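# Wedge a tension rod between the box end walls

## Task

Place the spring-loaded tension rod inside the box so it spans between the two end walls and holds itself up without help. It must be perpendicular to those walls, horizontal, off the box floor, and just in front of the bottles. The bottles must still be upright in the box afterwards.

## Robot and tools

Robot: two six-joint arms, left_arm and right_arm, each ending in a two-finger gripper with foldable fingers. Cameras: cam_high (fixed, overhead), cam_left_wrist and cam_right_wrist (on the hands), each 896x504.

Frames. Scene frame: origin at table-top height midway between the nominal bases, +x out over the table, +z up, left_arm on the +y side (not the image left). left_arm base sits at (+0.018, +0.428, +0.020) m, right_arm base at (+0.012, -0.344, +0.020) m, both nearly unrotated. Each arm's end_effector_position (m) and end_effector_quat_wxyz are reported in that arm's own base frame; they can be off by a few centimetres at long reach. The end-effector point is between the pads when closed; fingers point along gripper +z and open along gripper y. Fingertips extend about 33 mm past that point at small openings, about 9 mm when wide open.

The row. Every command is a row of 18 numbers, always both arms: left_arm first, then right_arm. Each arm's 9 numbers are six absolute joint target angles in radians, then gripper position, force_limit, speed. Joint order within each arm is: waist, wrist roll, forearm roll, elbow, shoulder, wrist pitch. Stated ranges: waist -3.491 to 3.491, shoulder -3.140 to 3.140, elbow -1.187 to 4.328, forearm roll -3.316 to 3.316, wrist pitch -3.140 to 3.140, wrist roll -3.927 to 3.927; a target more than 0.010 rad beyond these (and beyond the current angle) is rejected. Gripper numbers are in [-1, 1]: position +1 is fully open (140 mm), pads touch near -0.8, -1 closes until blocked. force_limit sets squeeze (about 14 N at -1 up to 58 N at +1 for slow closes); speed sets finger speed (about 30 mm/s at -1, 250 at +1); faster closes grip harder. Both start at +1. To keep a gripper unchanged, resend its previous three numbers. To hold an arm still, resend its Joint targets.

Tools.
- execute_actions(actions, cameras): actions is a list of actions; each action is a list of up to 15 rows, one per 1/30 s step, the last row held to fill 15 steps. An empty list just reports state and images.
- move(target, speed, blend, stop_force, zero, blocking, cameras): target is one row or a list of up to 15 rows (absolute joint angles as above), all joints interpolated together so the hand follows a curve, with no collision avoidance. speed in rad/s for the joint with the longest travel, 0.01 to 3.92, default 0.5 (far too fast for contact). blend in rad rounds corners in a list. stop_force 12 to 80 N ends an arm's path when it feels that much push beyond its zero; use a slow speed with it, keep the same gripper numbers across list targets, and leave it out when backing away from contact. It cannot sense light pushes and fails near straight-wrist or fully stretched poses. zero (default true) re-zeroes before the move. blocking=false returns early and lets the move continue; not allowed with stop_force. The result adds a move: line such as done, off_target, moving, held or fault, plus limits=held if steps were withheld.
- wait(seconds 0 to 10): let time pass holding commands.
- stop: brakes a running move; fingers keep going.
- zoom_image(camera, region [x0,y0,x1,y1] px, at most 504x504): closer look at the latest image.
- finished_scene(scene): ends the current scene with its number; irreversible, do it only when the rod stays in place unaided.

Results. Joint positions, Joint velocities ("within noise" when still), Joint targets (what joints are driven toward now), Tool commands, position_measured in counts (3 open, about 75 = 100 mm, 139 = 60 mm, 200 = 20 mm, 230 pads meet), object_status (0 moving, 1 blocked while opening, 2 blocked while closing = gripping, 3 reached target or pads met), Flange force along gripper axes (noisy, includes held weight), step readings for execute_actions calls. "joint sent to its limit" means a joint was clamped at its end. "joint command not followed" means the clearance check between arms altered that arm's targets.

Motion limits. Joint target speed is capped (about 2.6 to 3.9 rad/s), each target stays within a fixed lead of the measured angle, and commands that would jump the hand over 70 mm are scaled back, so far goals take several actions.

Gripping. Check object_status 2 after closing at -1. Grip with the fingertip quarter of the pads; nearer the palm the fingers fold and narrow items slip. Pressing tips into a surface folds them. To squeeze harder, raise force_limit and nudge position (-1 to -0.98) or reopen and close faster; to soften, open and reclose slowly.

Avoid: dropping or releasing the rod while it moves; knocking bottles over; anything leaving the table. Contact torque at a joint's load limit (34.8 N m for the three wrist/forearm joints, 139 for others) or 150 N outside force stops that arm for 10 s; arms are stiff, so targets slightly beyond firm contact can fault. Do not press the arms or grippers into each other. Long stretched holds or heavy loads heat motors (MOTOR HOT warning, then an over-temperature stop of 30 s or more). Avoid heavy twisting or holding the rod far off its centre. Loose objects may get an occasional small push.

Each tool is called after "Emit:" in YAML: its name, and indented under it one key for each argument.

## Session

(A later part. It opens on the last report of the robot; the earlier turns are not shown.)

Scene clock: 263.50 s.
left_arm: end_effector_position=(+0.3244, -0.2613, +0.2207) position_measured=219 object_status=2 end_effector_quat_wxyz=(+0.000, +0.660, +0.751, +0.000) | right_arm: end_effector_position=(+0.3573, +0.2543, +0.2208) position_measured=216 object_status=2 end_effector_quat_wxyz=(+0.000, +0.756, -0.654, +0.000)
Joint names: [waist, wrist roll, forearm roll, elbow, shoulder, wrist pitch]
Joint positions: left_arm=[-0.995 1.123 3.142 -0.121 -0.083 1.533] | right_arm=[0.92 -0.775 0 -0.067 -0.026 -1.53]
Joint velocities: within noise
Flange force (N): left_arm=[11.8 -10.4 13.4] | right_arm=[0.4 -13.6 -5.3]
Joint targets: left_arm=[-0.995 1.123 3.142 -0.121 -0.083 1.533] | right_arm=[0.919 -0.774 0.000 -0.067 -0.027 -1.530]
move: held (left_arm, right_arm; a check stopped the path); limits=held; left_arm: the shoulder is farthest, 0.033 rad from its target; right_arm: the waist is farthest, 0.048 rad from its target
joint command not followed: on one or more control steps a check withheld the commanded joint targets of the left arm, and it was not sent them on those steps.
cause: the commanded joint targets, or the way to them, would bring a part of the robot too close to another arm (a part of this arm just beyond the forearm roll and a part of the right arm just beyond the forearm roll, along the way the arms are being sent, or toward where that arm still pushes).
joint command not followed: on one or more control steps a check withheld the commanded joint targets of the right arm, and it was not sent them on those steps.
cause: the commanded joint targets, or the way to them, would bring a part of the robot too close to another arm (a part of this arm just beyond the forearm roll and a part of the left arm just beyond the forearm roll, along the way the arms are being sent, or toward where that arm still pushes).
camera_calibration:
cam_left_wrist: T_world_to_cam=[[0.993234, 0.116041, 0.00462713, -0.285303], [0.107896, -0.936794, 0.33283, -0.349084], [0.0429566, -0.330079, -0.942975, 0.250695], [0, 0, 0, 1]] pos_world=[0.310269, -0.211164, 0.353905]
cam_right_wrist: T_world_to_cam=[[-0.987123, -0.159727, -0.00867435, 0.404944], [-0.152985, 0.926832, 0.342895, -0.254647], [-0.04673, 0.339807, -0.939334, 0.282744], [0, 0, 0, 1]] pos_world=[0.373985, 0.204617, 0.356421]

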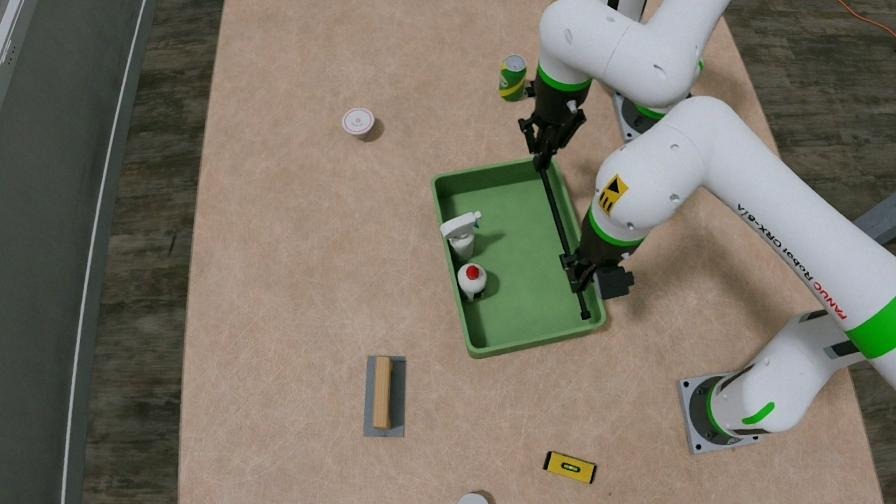

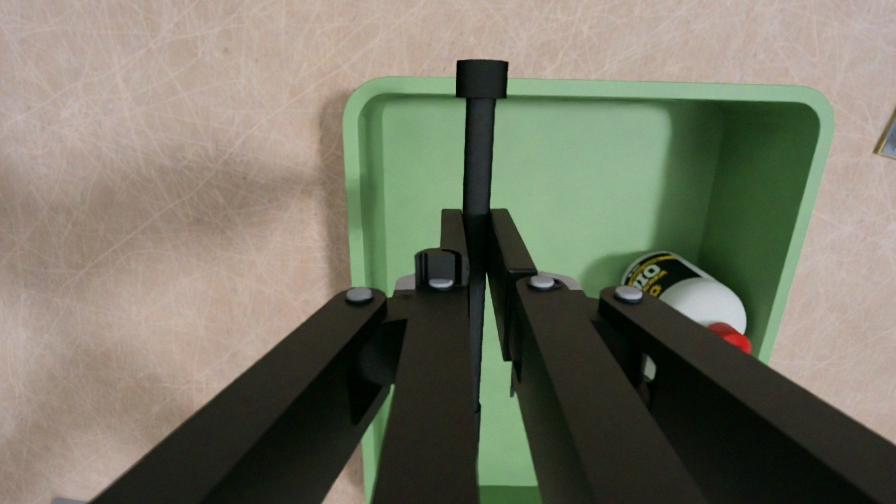

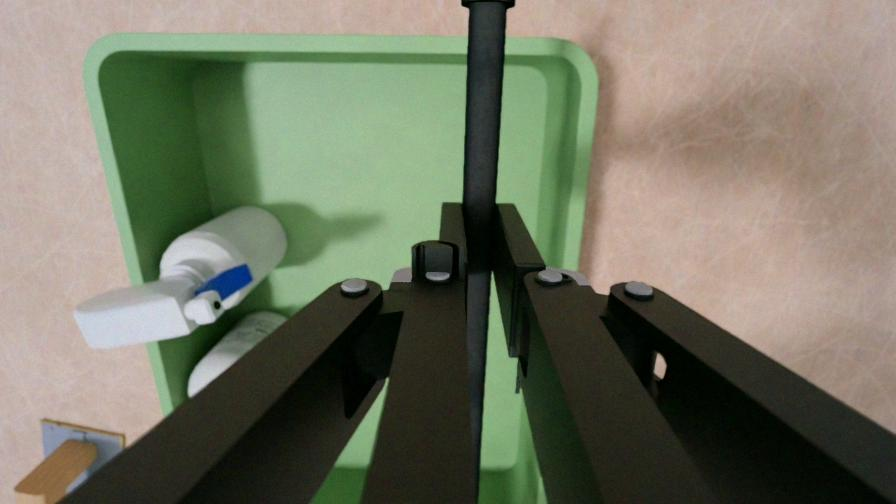

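Emit:
move:
  target:
    - [-0.9663,1.0943,3.142,-0.1609,-0.1268,1.5367,-1,1,0,0.8559,-0.7109,0,-0.1089,-0.0694,-1.5313,-1,1,0]
    - [-1.1645,1.2925,3.142,-0.2699,-0.2602,1.5611,-1,1,0,1.0009,-0.8559,0,-0.2615,-0.2490,-1.5583,-1,1,0]
    - [-1.4120,1.540,3.142,-0.3495,-0.3731,1.5944,-1,1,0,1.2119,-1.067,0,-0.386,-0.4314,-1.6162,-1,1,0]
  speed: 0.2
  blend: 0.03
  cameras: []

Emit:
move:
  target:
    - [-1.4120,1.540,3.142,-0.4844,-0.3656,1.4520,-1,1,0,1.2119,-1.067,0,-0.523,-0.4273,-1.4751,-1,1,0]
    - [-1.4120,1.540,3.142,-0.6044,-0.3327,1.2991,-1,1,0,1.2119,-1.067,0,-0.6466,-0.3974,-1.3216,-1,1,0]
    - [-1.4120,1.540,3.142,-0.6923,-0.2811,1.1596,-1,1,0,1.2119,-1.067,0,-0.7375,-0.3474,-1.1807,-1,1,0]
  speed: 0.15
  blend: 0.03
  cameras: []

Emit:
move:
  target: [-1.4092,1.537,3.142,-0.7796,-0.2974,1.0886,-1,1,0,1.2119,-1.067,0,-0.7852,-0.3056,-1.0912,-1,1,0]
  speed: 0.06
  cameras: ["cam_left_wrist","cam_right_wrist"]

Scene clock: 289.97 s.
left_arm: end_effector_position=(+0.1726, -0.2564, +0.2204) position_measured=219 object_status=2 end_effector_quat_wxyz=(+0.000, +0.660, +0.751, +0.000) | right_arm: end_effector_position=(+0.2124, +0.1960, +0.2204) position_measured=216 object_status=2 end_effector_quat_wxyz=(+0.000, +0.756, -0.654, +0.000)
Joint names: [waist, wrist roll, forearm roll, elbow, shoulder, wrist pitch]
Joint positions: left_arm=[-1.412 1.54 3.142 -0.349 -0.373 1.594] | right_arm=[1.212 -1.067 0 -0.386 -0.431 -1.616]
Joint velocities: within noise
Flange force (N): left_arm=[8.5 -8.0 11.7] | right_arm=[-0.6 -8.7 -5.7]
Joint targets: left_arm=[-1.412 1.540 3.142 -0.349 -0.373 1.594] | right_arm=[1.212 -1.067 0.000 -0.386 -0.431 -1.616]
move: done
No camera images: "cameras" was empty.

Scene clock: 293.30 s.
left_arm: end_effector_position=(+0.1726, -0.2563, +0.0505) position_measured=219 object_status=2 end_effector_quat_wxyz=(+0.000, +0.660, +0.751, +0.000) | right_arm: end_effector_position=(+0.2124, +0.1960, +0.0505) position_measured=216 object_status=2 end_effector_quat_wxyz=(+0.000, +0.756, -0.654, +0.000)
Joint names: [waist, wrist roll, forearm roll, elbow, shoulder, wrist pitch]
Joint positions: left_arm=[-1.412 1.54 3.142 -0.692 -0.281 1.16] | right_arm=[1.212 -1.067 0 -0.737 -0.347 -1.181]
Joint velocities: within noise
Flange force (N): left_arm=[9.1 -8.6 10.3] | right_arm=[-2.6 -10.0 -3.4]
Joint targets: left_arm=[-1.412 1.540 3.142 -0.692 -0.281 1.160] | right_arm=[1.212 -1.067 0.000 -0.738 -0.347 -1.181]
move: done
No camera images: "cameras" was empty.

Scene clock: 295.13 s.
left_arm: end_effector_position=(+0.1701, -0.2366, +0.0211) position_measured=219 object_status=2 end_effector_quat_wxyz=(+0.000, +0.660, +0.751, +0.000) | right_arm: end_effector_position=(+0.2124, +0.1960, +0.0211) position_measured=216 object_status=2 end_effector_quat_wxyz=(+0.000, +0.756, -0.654, +0.000)
Joint names: [waist, wrist roll, forearm roll, elbow, shoulder, wrist pitch]
Joint positions: left_arm=[-1.409 1.537 3.142 -0.779 -0.297 1.089] | right_arm=[1.212 -1.067 0 -0.785 -0.306 -1.091]
Joint velocities: within noise
Flange force (N): left_arm=[8.5 -7.6 10.1] | right_arm=[-4.6 -9.9 -1.4]
Joint targets: left_arm=[-1.409 1.537 3.142 -0.780 -0.297 1.089] | right_arm=[1.212 -1.067 0.000 -0.785 -0.306 -1.091]
move: done
camera_calibration:
cam_left_wrist: T_world_to_cam=[[0.993238, 0.116004, 0.00455895, -0.134086], [0.107894, -0.936871, 0.332612, -0.242855], [0.0428556, -0.329871, -0.943053, 0.0773196], [0, 0, 0, 1]] pos_world=[0.156069, -0.186464, 0.154304]
cam_right_wrist: T_world_to_cam=[[-0.987151, -0.159563, -0.00851099, 0.250922], [-0.152774, 0.926861, 0.342913, -0.154378], [-0.0468276, 0.339807, -0.939329, 0.108319], [0, 0, 0, 1]] pos_world=[0.229185, 0.146317, 0.156821]
Images, in order (width x height): cam_left_wrist 896x504, cam_right_wrist 896x504.

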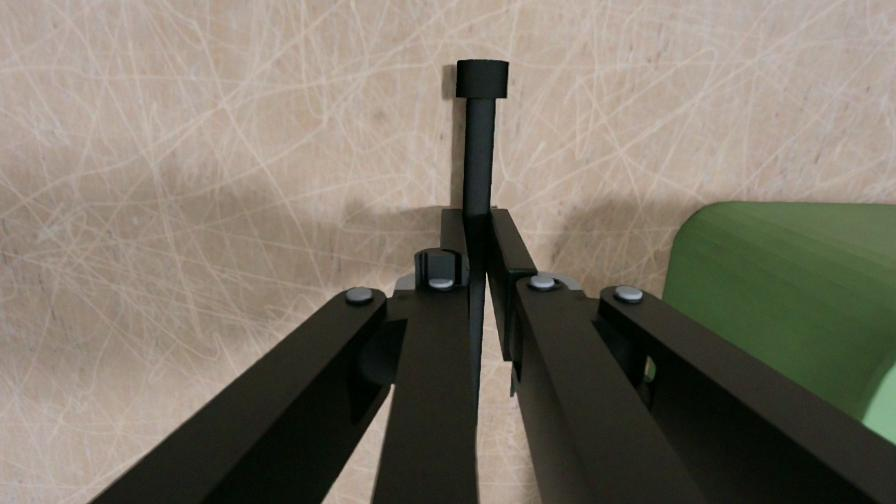

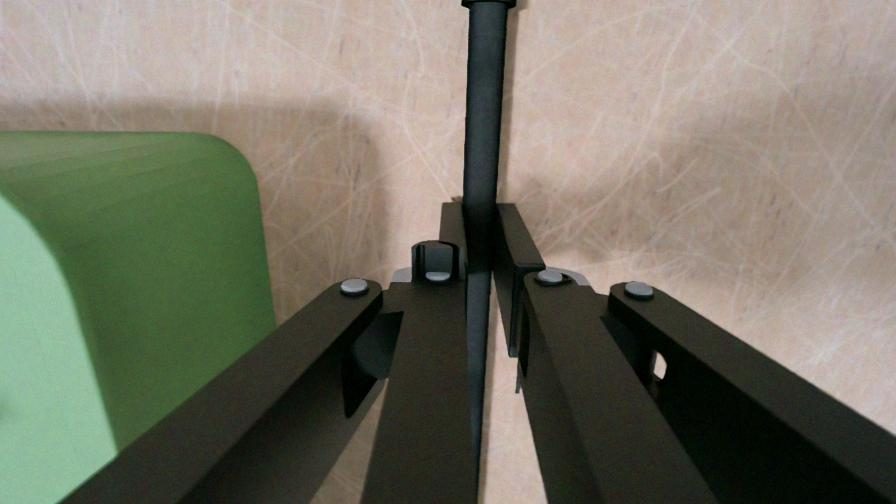

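Emit:
move:
  target: [-1.4092,1.537,3.142,-0.7796,-0.2974,1.0886,-0.45,1,0,1.2119,-1.067,0,-0.7852,-0.3056,-1.0912,-0.45,1,0]
  speed: 0.1
  cameras: []

Emit:
move:
  target:
    - [-1.4092,1.537,3.142,-0.7151,-0.3514,1.2071,-0.45,1,0,1.2119,-1.067,0,-0.7202,-0.3594,-1.21,-0.45,1,0]
    - [-1.4092,1.537,3.142,-0.3815,-0.4242,1.6135,-0.45,1,0,1.2119,-1.067,0,-0.386,-0.4314,-1.6162,-0.45,1,0]
    - [-0.4844,1.537,3.142,-0.3815,-0.4242,1.6135,-0.45,1,0,0.2787,-1.067,0,-0.386,-0.4314,-1.6162,-0.45,1,0]
  speed: [0.3,0.6,0.7]
  blend: 0.05
  cameras: ["cam_high"]

Emit:
move:
  target: [-0.4844,3.754,0,-0.3815,-0.4242,-1.6135,-0.45,1,0,0.2787,-3.275,3.142,-0.386,-0.4314,1.6162,-0.45,1,0]
  speed: 1.0

Scene clock: 312.40 s.
left_arm: end_effector_position=(+0.1701, -0.2365, +0.0210) position_measured=186 object_status=0 end_effector_quat_wxyz=(+0.000, +0.660, +0.751, +0.000) | right_arm: end_effector_position=(+0.2124, +0.1960, +0.0211) position_measured=186 object_status=3 end_effector_quat_wxyz=(+0.000, +0.756, -0.654, +0.000)
Joint names: [waist, wrist roll, forearm roll, elbow, shoulder, wrist pitch]
Joint positions: left_arm=[-1.409 1.537 3.142 -0.78 -0.297 1.089] | right_arm=[1.212 -1.067 0 -0.785 -0.306 -1.091]
Joint velocities: within noise
Flange force (N): left_arm=[6.5 -4.5 9.3] | right_arm=[-5.9 -4.0 -2.9]
Joint targets: left_arm=[-1.409 1.537 3.142 -0.780 -0.297 1.089] | right_arm=[1.212 -1.067 0.000 -0.785 -0.306 -1.091]
move: done
No camera images: "cameras" was empty.

Scene clock: 315.37 s.
left_arm: end_effector_position=(+0.2913, -0.0066, +0.2204) position_measured=186 object_status=3 end_effector_quat_wxyz=(+0.000, +0.256, +0.967, +0.000) | right_arm: end_effector_position=(+0.2839, -0.0539, +0.2204) position_measured=186 object_status=3 end_effector_quat_wxyz=(+0.000, -0.381, +0.924, +0.000)
Joint names: [waist, wrist roll, forearm roll, elbow, shoulder, wrist pitch]
Joint positions: left_arm=[-0.485 1.537 3.142 -0.381 -0.424 1.614] | right_arm=[0.279 -1.067 0 -0.386 -0.431 -1.616]
Joint velocities: within noise
Flange force (N): left_arm=[4.9 -3.2 11.9] | right_arm=[-4.0 -3.3 -5.6]
Joint targets: left_arm=[-0.484 1.537 3.142 -0.381 -0.424 1.613] | right_arm=[0.279 -1.067 0.000 -0.386 -0.431 -1.616]
move: done
Images, in order (width x height): cam_high 896x504.

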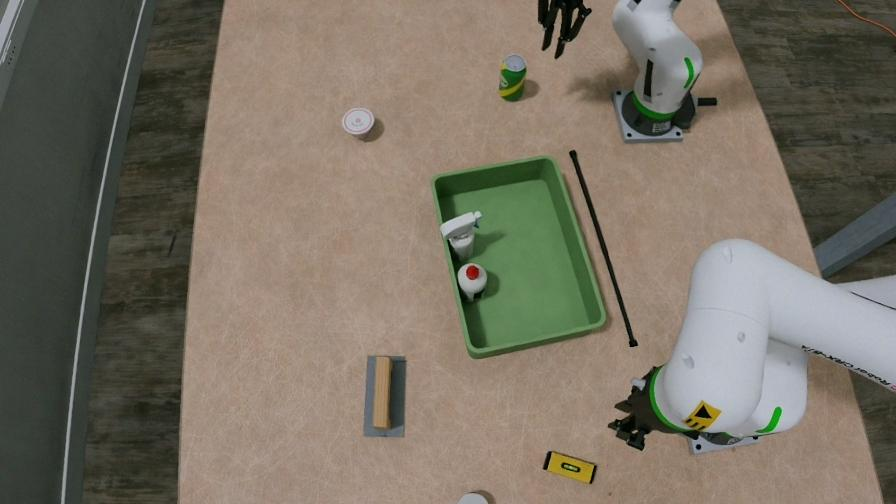

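Scene clock: 318.53 s.
left_arm: end_effector_position=(+0.4736, -0.3889, +0.6934) position_measured=186 object_status=3 end_effector_quat_wxyz=(+0.696, +0.438, +0.567, -0.058) | right_arm: end_effector_position=(+0.5406, +0.2821, +0.6948) position_measured=186 object_status=3 end_effector_quat_wxyz=(+0.676, -0.508, +0.502, -0.179)
Joint names: [waist, wrist roll, forearm roll, elbow, shoulder, wrist pitch]
Joint positions: left_arm=[-0.484 2.828 1.312 -0.381 -0.424 -0.266] | right_arm=[0.279 -2.351 1.827 -0.386 -0.431 0.263]
Joint velocities: within noise
Flange force (N): no reading
Joint targets: left_arm=[-0.484 2.828 1.313 -0.381 -0.424 -0.265] | right_arm=[0.279 -2.351 1.826 -0.386 -0.431 0.263]
move: held (left_arm, right_arm; a check stopped the path); limits=held; left_arm: the wrist pitch is farthest, 1.348 rad from its target; right_arm: the wrist pitch is farthest, 1.353 rad from its target
joint command not followed: on one or more control steps a check withheld the commanded joint targets of the left arm, and it was not sent them on those steps.
cause: the commanded joint targets, or the way to them, would bring a part of the robot too close to another arm (this arm's gripper and the right arm's gripper, along the way the arms are being sent, or toward where that arm still pushes).
joint command not followed: on one or more control steps a check withheld the commanded joint targets of the right arm, and it was not sent them on those steps.
cause: the commanded joint targets, or the way to them, would bring a part of the robot too close to another arm (this arm's gripper and the left arm's gripper, along the way the arms are being sent, or toward where that arm still pushes).
camera_calibration:
cam_left_wrist: T_world_to_cam=[[0.569351, 0.608432, 0.552856, -0.408779], [-0.583227, -0.175011, 0.793232, -0.337778], [0.579384, -0.774068, 0.255212, -0.609645], [0, 0, 0, 1]] pos_world=[0.388956, -0.282307, 0.649521]
cam_right_wrist: T_world_to_cam=[[-0.255132, 0.411824, -0.874819, 0.639357], [-0.704939, 0.540032, 0.459811, -0.0886102], [0.661792, 0.734007, 0.152531, -0.525755], [0, 0, 0, 1]] pos_world=[0.448596, 0.170457, 0.68026]

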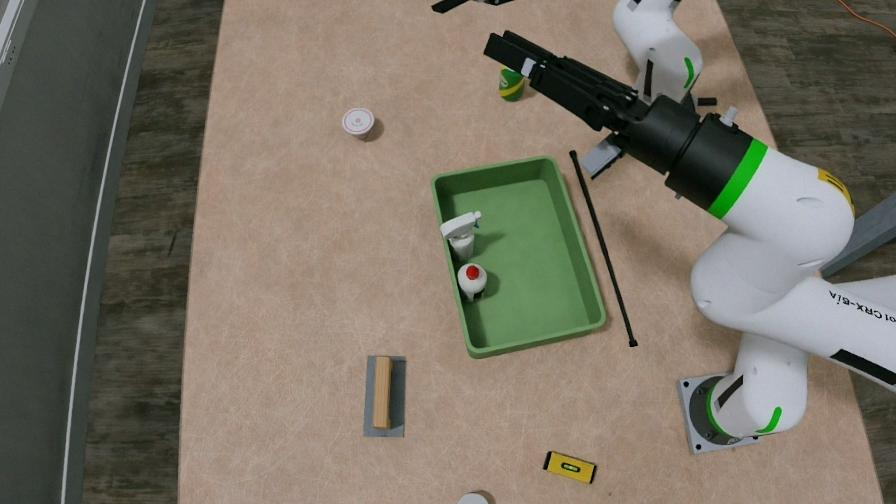

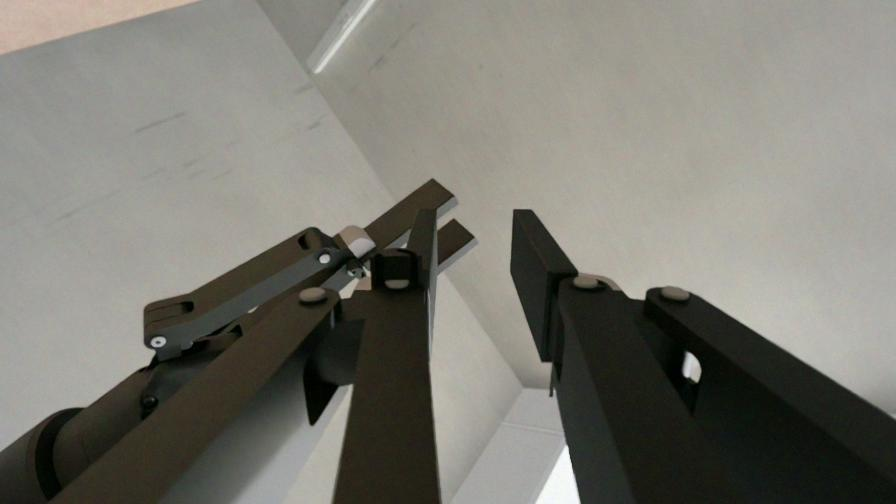

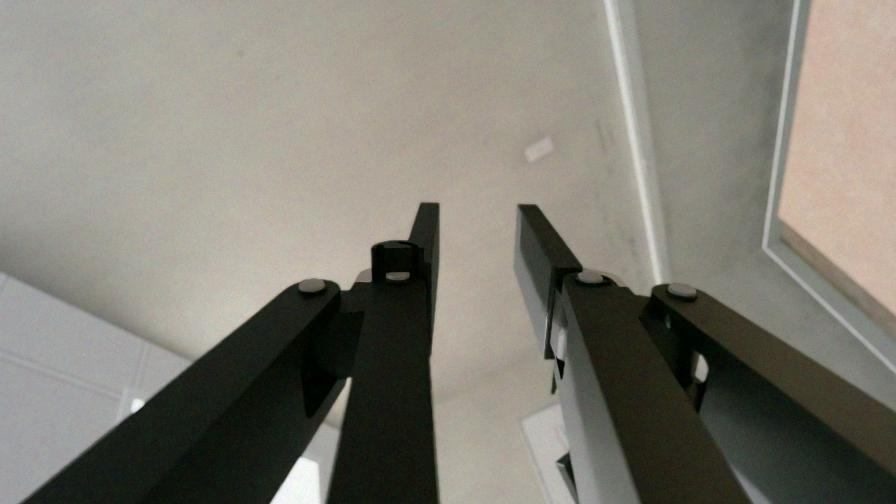

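Emit:
move:
  target:
    - [0.3,2.828,1.312,-0.3815,-0.4242,-0.266,-0.45,1,0,-0.5,-2.351,1.827,-0.386,-0.4314,0.263,-0.45,1,0]
    - [0.3,3.754,0,-0.3815,-0.4242,-1.6135,-0.45,1,0,-0.5,-3.275,3.142,-0.386,-0.4314,1.6162,-0.45,1,0]
    - [-0.4844,3.754,0,-0.3815,-0.4242,-1.6135,-0.45,1,0,0.2787,-3.275,3.142,-0.386,-0.4314,1.6162,-0.45,1,0]
  speed: 0.9

Scene clock: 325.90 s.
left_arm: end_effector_position=(+0.1703, -0.2365, +0.2205) position_measured=186 object_status=3 end_effector_quat_wxyz=(+0.000, +0.660, +0.751, +0.000) | right_arm: end_effector_position=(+0.2125, +0.1958, +0.2204) position_measured=186 object_status=3 end_effector_quat_wxyz=(+0.000, +0.757, -0.654, +0.000)
Joint names: [waist, wrist roll, forearm roll, elbow, shoulder, wrist pitch]
Joint positions: left_arm=[-0.484 3.754 0 -0.381 -0.424 -1.614] | right_arm=[0.279 -3.275 3.142 -0.386 -0.431 1.616]
Joint velocities: within noise
Flange force (N): left_arm=[6.9 -2.5 10.5] | right_arm=[-7.4 -3.8 -7.4]
Joint targets: left_arm=[-0.484 3.754 0.000 -0.381 -0.424 -1.613] | right_arm=[0.279 -3.275 3.142 -0.386 -0.431 1.616]
move: done
camera_calibration:
cam_left_wrist: T_world_to_cam=[[0.993211, 0.116221, 0.0049281, -0.135181], [0.107983, -0.93691, 0.332476, -0.309161], [0.0432579, -0.329686, -0.943099, 0.265349], [0, 0, 0, 1]] pos_world=[0.156169, -0.186463, 0.353705]
cam_right_wrist: T_world_to_cam=[[-0.987104, -0.159852, -0.0085292, 0.252623], [-0.153076, 0.926986, 0.34244, -0.222283], [-0.0468335, 0.33933, -0.939501, 0.295634], [0, 0, 0, 1]] pos_world=[0.229185, 0.146118, 0.356021]

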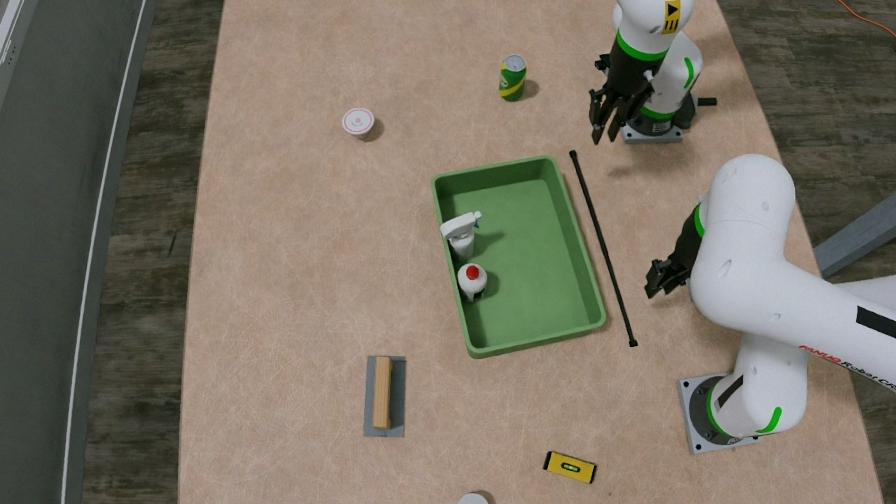

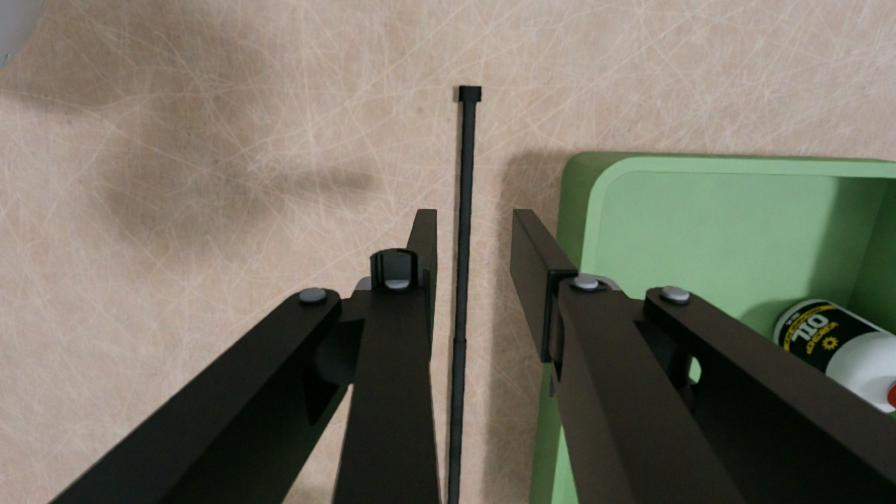

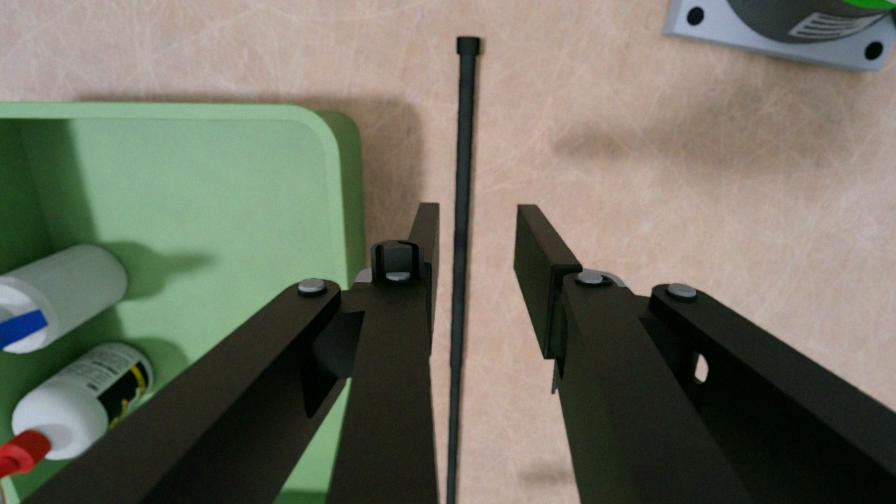

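Emit:
move:
  target:
    - [-0.4844,3.754,0,-0.7151,-0.3514,-1.2071,-0.45,1,0,0.2787,-3.275,3.142,-0.7202,-0.3594,1.21,-0.45,1,0]
    - [-0.4844,3.754,0,-0.7806,-0.2965,-1.0867,-0.45,1,0,0.2787,-3.275,3.142,-0.7862,-0.3047,1.0893,-0.45,1,0]
  speed: [0.4,0.12]
  cameras: ["cam_left_wrist","cam_right_wrist"]

Emit:
move:
  target: [-0.4844,3.754,0,-0.7806,-0.2965,-1.0867,-1,1,0,0.2787,-3.275,3.142,-0.7862,-0.3047,1.0893,-1,1,0]
  speed: 0.1
  cameras: ["cam_left_wrist","cam_right_wrist"]

Scene clock: 334.40 s.
left_arm: end_effector_position=(+0.1703, -0.2365, +0.0205) position_measured=186 object_status=3 end_effector_quat_wxyz=(+0.000, +0.660, +0.751, +0.000) | right_arm: end_effector_position=(+0.2124, +0.1959, +0.0204) position_measured=186 object_status=3 end_effector_quat_wxyz=(+0.000, +0.757, -0.654, +0.000)
Joint names: [waist, wrist roll, forearm roll, elbow, shoulder, wrist pitch]
Joint positions: left_arm=[-0.484 3.754 0 -0.781 -0.297 -1.087] | right_arm=[0.279 -3.275 3.142 -0.786 -0.305 1.089]
Joint velocities: within noise
Flange force (N): left_arm=[7.0 -3.9 7.2] | right_arm=[-7.3 -6.0 -5.3]
Joint targets: left_arm=[-0.484 3.754 0.000 -0.781 -0.296 -1.087] | right_arm=[0.279 -3.275 3.142 -0.786 -0.305 1.089]
move: done
camera_calibration:
cam_left_wrist: T_world_to_cam=[[0.993237, 0.116003, 0.0048989, -0.134136], [0.107787, -0.936936, 0.332465, -0.242628], [0.0431569, -0.329689, -0.943103, 0.0767488], [0, 0, 0, 1]] pos_world=[0.156069, -0.186464, 0.153705]
cam_right_wrist: T_world_to_cam=[[-0.987052, -0.160171, -0.00855459, 0.250973], [-0.153378, 0.9269, 0.342537, -0.153854], [-0.0469353, 0.339414, -0.939465, 0.107799], [0, 0, 0, 1]] pos_world=[0.229185, 0.146218, 0.156121]
Images, in order (width x height): cam_left_wrist 896x504, cam_right_wrist 896x504.

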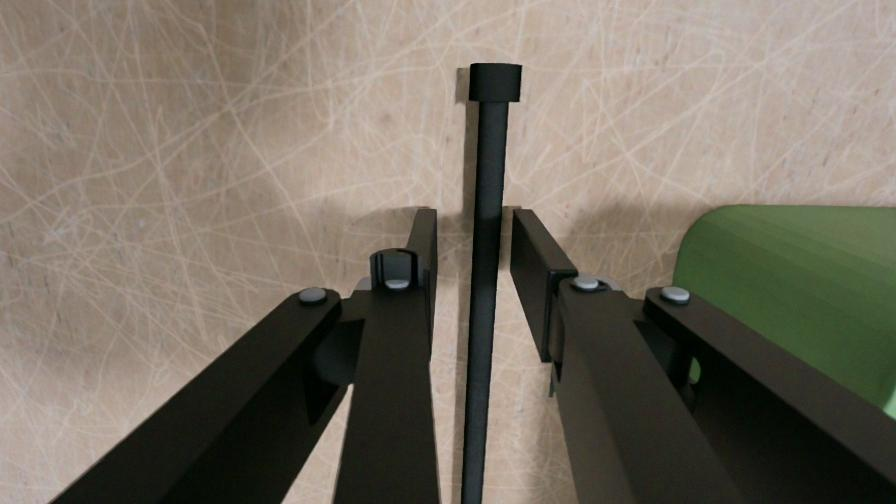

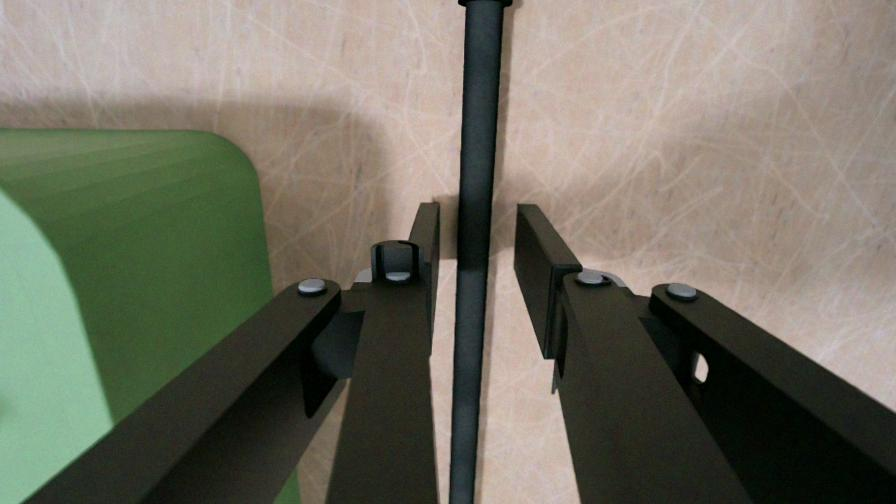

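Scene clock: 334.90 s.
left_arm: end_effector_position=(+0.1703, -0.2365, +0.0205) position_measured=219 object_status=2 end_effector_quat_wxyz=(+0.000, +0.660, +0.751, +0.000) | right_arm: end_effector_position=(+0.2124, +0.1959, +0.0204) position_measured=216 object_status=2 end_effector_quat_wxyz=(+0.000, +0.757, -0.654, +0.000)
Joint names: [waist, wrist roll, forearm roll, elbow, shoulder, wrist pitch]
Joint positions: left_arm=[-0.484 3.754 0 -0.781 -0.297 -1.087] | right_arm=[0.279 -3.275 3.142 -0.786 -0.305 1.089]
Joint velocities: within noise
Flange force (N): left_arm=[8.2 -5.1 -1.4] | right_arm=[-6.6 -7.6 -6.9]
Joint targets: left_arm=[-0.484 3.754 0.000 -0.781 -0.296 -1.087] | right_arm=[0.279 -3.275 3.142 -0.786 -0.305 1.089]
move: done
camera_calibration:
cam_left_wrist: T_world_to_cam=[[0.993237, 0.116003, 0.0048989, -0.134136], [0.107787, -0.936936, 0.332465, -0.242628], [0.0431569, -0.329689, -0.943103, 0.0767488], [0, 0, 0, 1]] pos_world=[0.156069, -0.186464, 0.153705]
cam_right_wrist: T_world_to_cam=[[-0.987057, -0.160137, -0.0086472, 0.250983], [-0.153379, 0.926905, 0.342523, -0.153853], [-0.0468354, 0.339416, -0.93947, 0.107776], [0, 0, 0, 1]] pos_world=[0.229185, 0.146218, 0.156121]
Images, in order (width x height): cam_left_wrist 896x504, cam_right_wrist 896x504.

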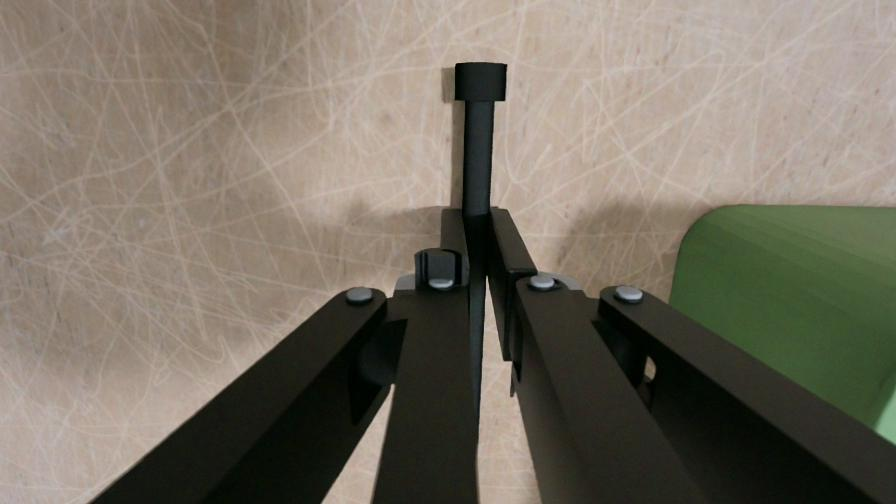

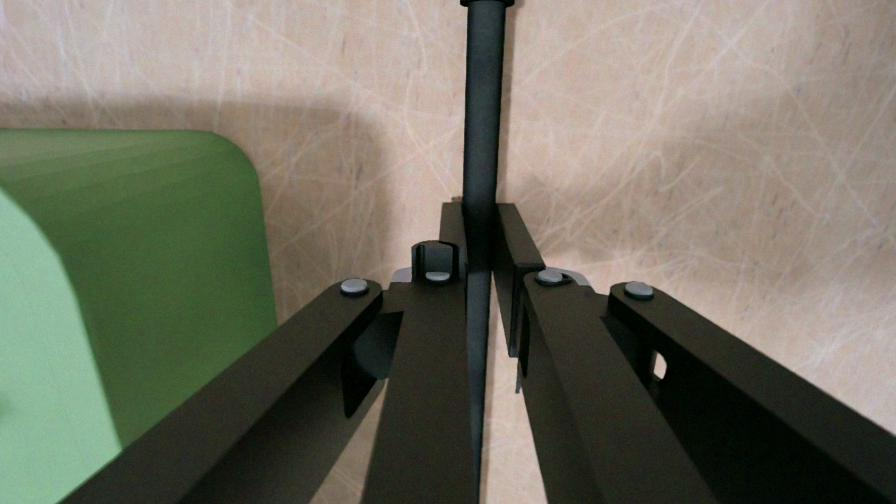

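Emit:
move:
  target:
    - [-0.5438,3.8134,0,-0.6923,-0.2811,-1.1596,-1,1,0,0.2787,-3.275,3.142,-0.7375,-0.3474,1.1807,-1,1,0]
    - [-0.5438,3.8134,0,-0.6044,-0.3327,-1.2991,-1,1,0,0.2787,-3.275,3.142,-0.6466,-0.3974,1.3216,-1,1,0]
    - [-0.5438,3.8134,0,-0.4844,-0.3656,-1.4520,-1,1,0,0.2787,-3.275,3.142,-0.523,-0.4273,1.4751,-1,1,0]
    - [-0.5438,3.8134,0,-0.3495,-0.3731,-1.5944,-1,1,0,0.2787,-3.275,3.142,-0.386,-0.4314,1.6162,-1,1,0]
    - [-0.4027,3.6723,0,-0.2699,-0.2602,-1.5611,-1,1,0,0.2481,-3.2441,3.142,-0.2615,-0.2490,1.5583,-1,1,0]
    - [-0.3037,3.5733,0,-0.1609,-0.1268,-1.5367,-1,1,0,0.2291,-3.2251,3.142,-0.1089,-0.0694,1.5313,-1,1,0]
  speed: [0.12,0.15,0.2,0.2,0.2,0.2]
  blend: 0.03

Emit:
move:
  target: [-0.4009,3.6705,0,-0.0911,-0.0504,-1.5301,-1,1,0,0.3823,-3.3783,3.142,-0.0363,0.0056,1.5289,-1,1,0]
  speed: 0.07

Scene clock: 351.63 s.
left_arm: end_effector_position=(+0.3217, -0.2371, +0.2205) position_measured=219 object_status=2 end_effector_quat_wxyz=(+0.000, +0.660, +0.751, +0.000) | right_arm: end_effector_position=(+0.3612, +0.2176, +0.2205) position_measured=216 object_status=2 end_effector_quat_wxyz=(+0.000, +0.757, -0.654, +0.000)
Joint names: [waist, wrist roll, forearm roll, elbow, shoulder, wrist pitch]
Joint positions: left_arm=[-0.304 3.573 0 -0.161 -0.127 -1.537] | right_arm=[0.229 -3.225 3.142 -0.109 -0.07 1.531]
Joint velocities: within noise
Flange force (N): left_arm=[11.2 -9.1 10.1] | right_arm=[-1.7 -11.7 -6.1]
Joint targets: left_arm=[-0.304 3.573 0.000 -0.161 -0.127 -1.537] | right_arm=[0.229 -3.225 3.142 -0.109 -0.069 1.531]
move: done
camera_calibration:
cam_left_wrist: T_world_to_cam=[[0.993237, 0.116, 0.00488793, -0.285419], [0.107784, -0.936905, 0.332554, -0.326027], [0.0431557, -0.329778, -0.943072, 0.25861], [0, 0, 0, 1]] pos_world=[0.307469, -0.187064, 0.353705]
cam_right_wrist: T_world_to_cam=[[-0.987036, -0.160267, -0.00857221, 0.403049], [-0.153479, 0.926916, 0.342449, -0.219586], [-0.0469376, 0.339325, -0.939497, 0.295338], [0, 0, 0, 1]] pos_world=[0.377985, 0.167918, 0.356121]

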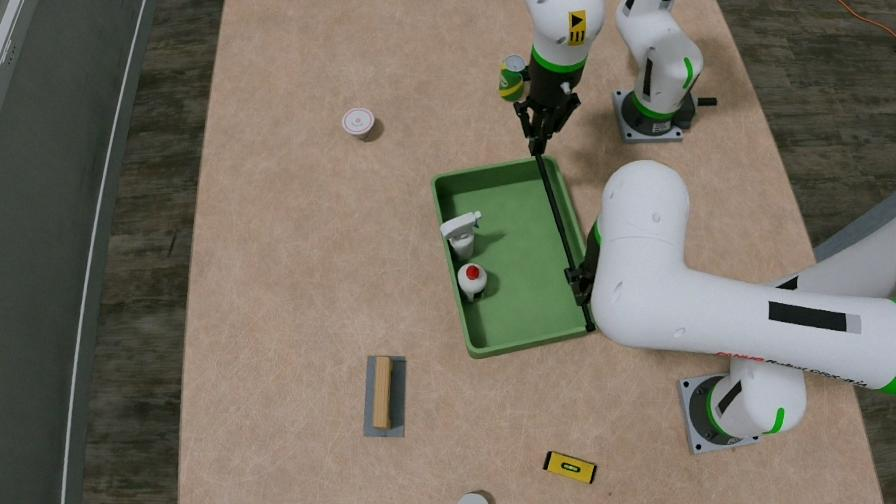

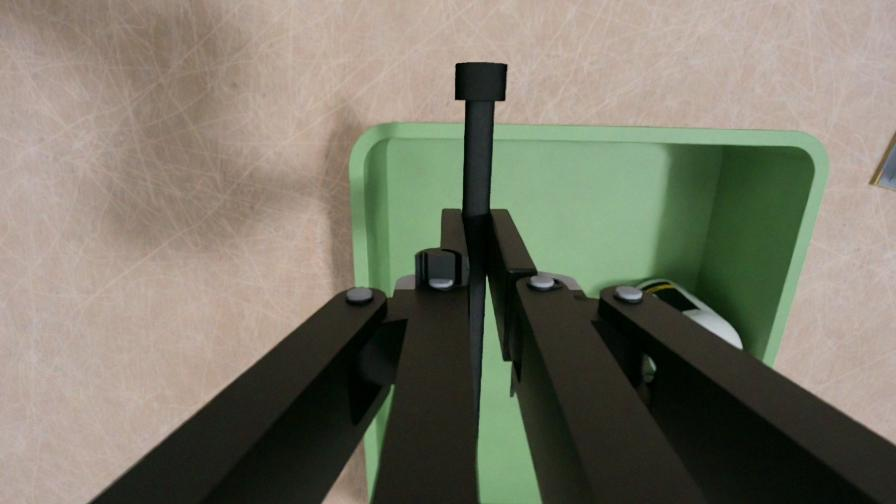

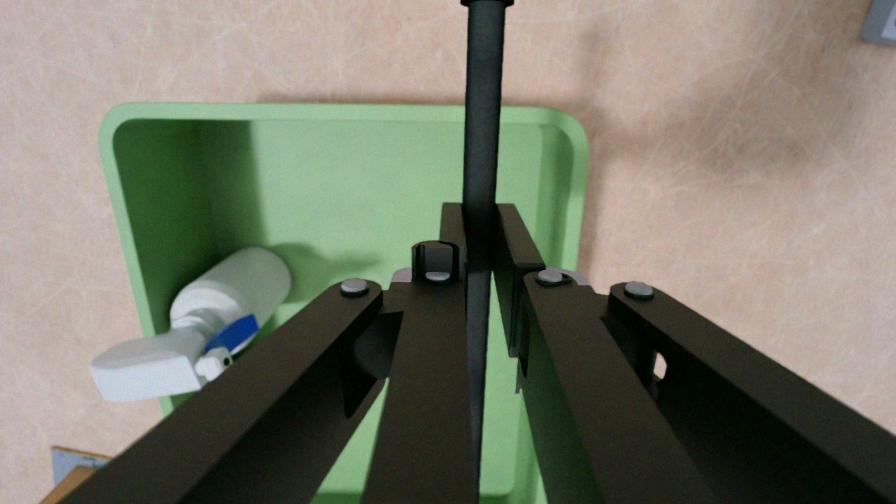

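Scene clock: 354.17 s.
left_arm: end_effector_position=(+0.3258, -0.2793, +0.2205) position_measured=219 object_status=2 end_effector_quat_wxyz=(+0.000, +0.660, +0.751, +0.000) | right_arm: end_effector_position=(+0.3523, +0.2815, +0.2204) position_measured=216 object_status=2 end_effector_quat_wxyz=(+0.000, +0.757, -0.654, +0.000)
Joint names: [waist, wrist roll, forearm roll, elbow, shoulder, wrist pitch]
Joint positions: left_arm=[-0.401 3.67 0 -0.091 -0.05 -1.53] | right_arm=[0.382 -3.378 3.142 -0.036 0.006 1.529]
Joint velocities: within noise
Flange force (N): left_arm=[11.3 -11.5 9.5] | right_arm=[3.7 -8.7 -5.1]
Joint targets: left_arm=[-0.401 3.671 0.000 -0.091 -0.050 -1.530] | right_arm=[0.382 -3.378 3.142 -0.036 0.006 1.529]
move: done
camera_calibration:
cam_left_wrist: T_world_to_cam=[[0.993227, 0.116093, 0.00485557, -0.28466], [0.107883, -0.936893, 0.332554, -0.366045], [0.0431563, -0.329778, -0.943072, 0.244512], [0, 0, 0, 1]] pos_world=[0.311669, -0.229264, 0.353705]
cam_right_wrist: T_world_to_cam=[[-0.987036, -0.160267, -0.00857221, 0.404522], [-0.153479, 0.926916, 0.342449, -0.280274], [-0.0469376, 0.339325, -0.939497, 0.273203], [0, 0, 0, 1]] pos_world=[0.369085, 0.231918, 0.356121]

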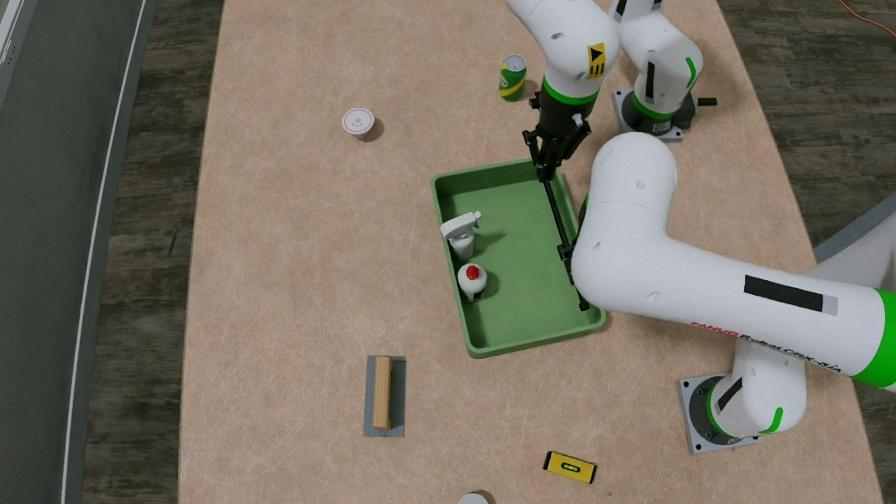

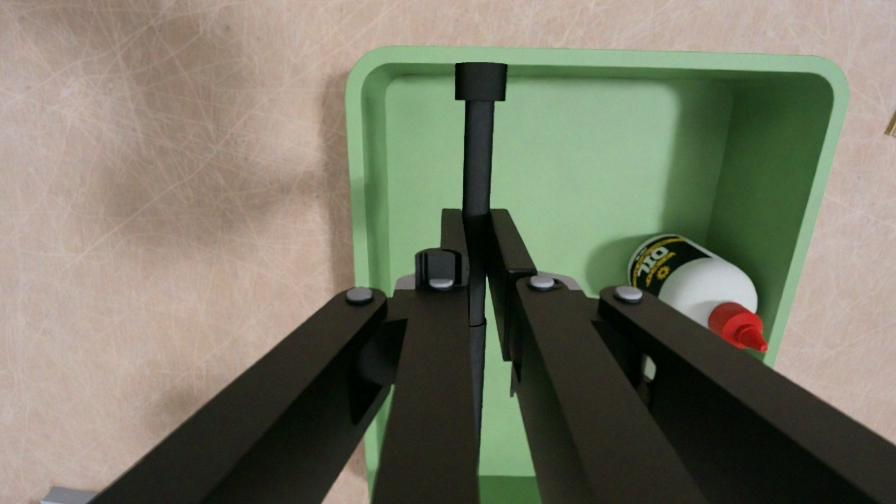

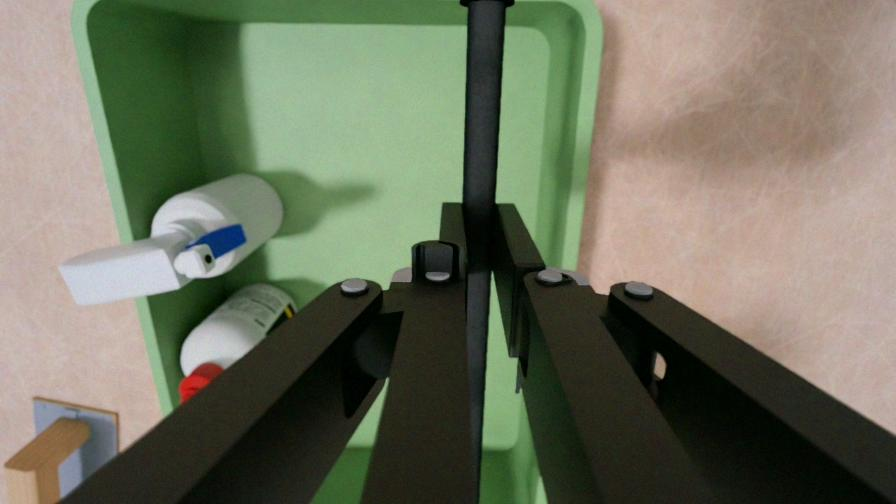

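Emit:
move:
  target:
    - [-0.3476,3.6172,0,0.0286,0.0682,-1.5312,-1,1,0,0.3645,-3.3605,3.142,0.1138,0.1456,1.5390,-1,1,0]
    - [-0.3476,3.6172,0,-0.1317,0.0941,-1.3450,-1,1,0,0.3645,-3.3605,3.142,-0.0461,0.1698,1.3549,-1,1,0]
  speed: 0.12

Scene clock: 374.20 s.
left_arm: end_effector_position=(+0.3860, -0.2781, +0.1404) position_measured=219 object_status=2 end_effector_quat_wxyz=(+0.000, +0.660, +0.751, +0.000) | right_arm: end_effector_position=(+0.4109, +0.2957, +0.1405) position_measured=216 object_status=2 end_effector_quat_wxyz=(+0.000, +0.757, -0.654, +0.000)
Joint names: [waist, wrist roll, forearm roll, elbow, shoulder, wrist pitch]
Joint positions: left_arm=[-0.348 3.617 0 -0.132 0.094 -1.345] | right_arm=[0.364 -3.36 3.142 -0.046 0.17 1.355]
Joint velocities: within noise
Flange force (N): left_arm=[11.0 -8.5 8.5] | right_arm=[1.3 -12.6 -4.7]
Joint targets: left_arm=[-0.348 3.617 0.000 -0.132 0.094 -1.345] | right_arm=[0.364 -3.361 3.142 -0.046 0.170 1.355]
move: done
camera_calibration:
cam_left_wrist: T_world_to_cam=[[0.993227, 0.116093, 0.00485557, -0.344103], [0.107883, -0.936893, 0.332554, -0.344767], [0.0431563, -0.329778, -0.943072, 0.166774], [0, 0, 0, 1]] pos_world=[0.371769, -0.228064, 0.273605]
cam_right_wrist: T_world_to_cam=[[-0.987021, -0.160359, -0.00860494, 0.463977], [-0.153577, 0.9269, 0.342447, -0.257001], [-0.0469386, 0.339324, -0.939498, 0.195976], [0, 0, 0, 1]] pos_world=[0.427685, 0.246118, 0.276121]

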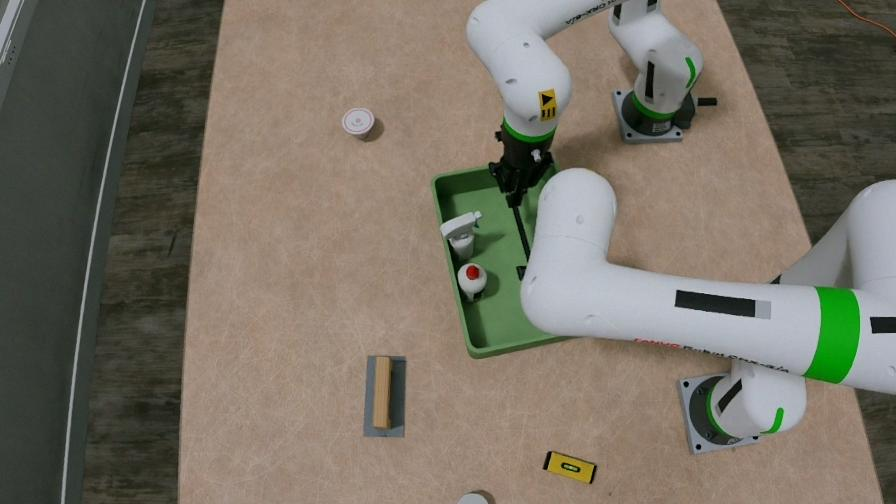

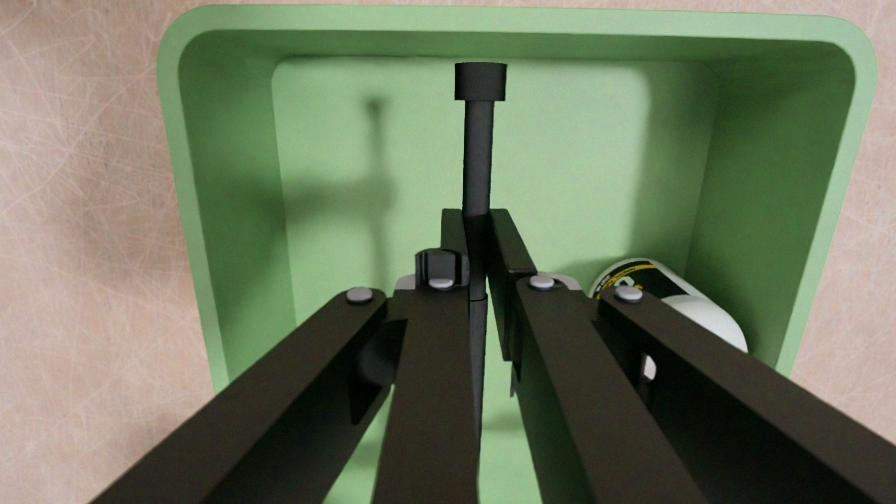

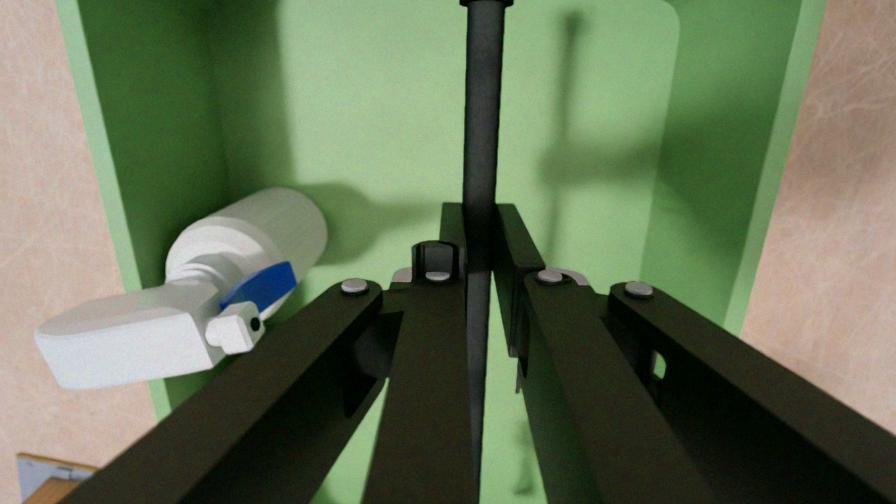

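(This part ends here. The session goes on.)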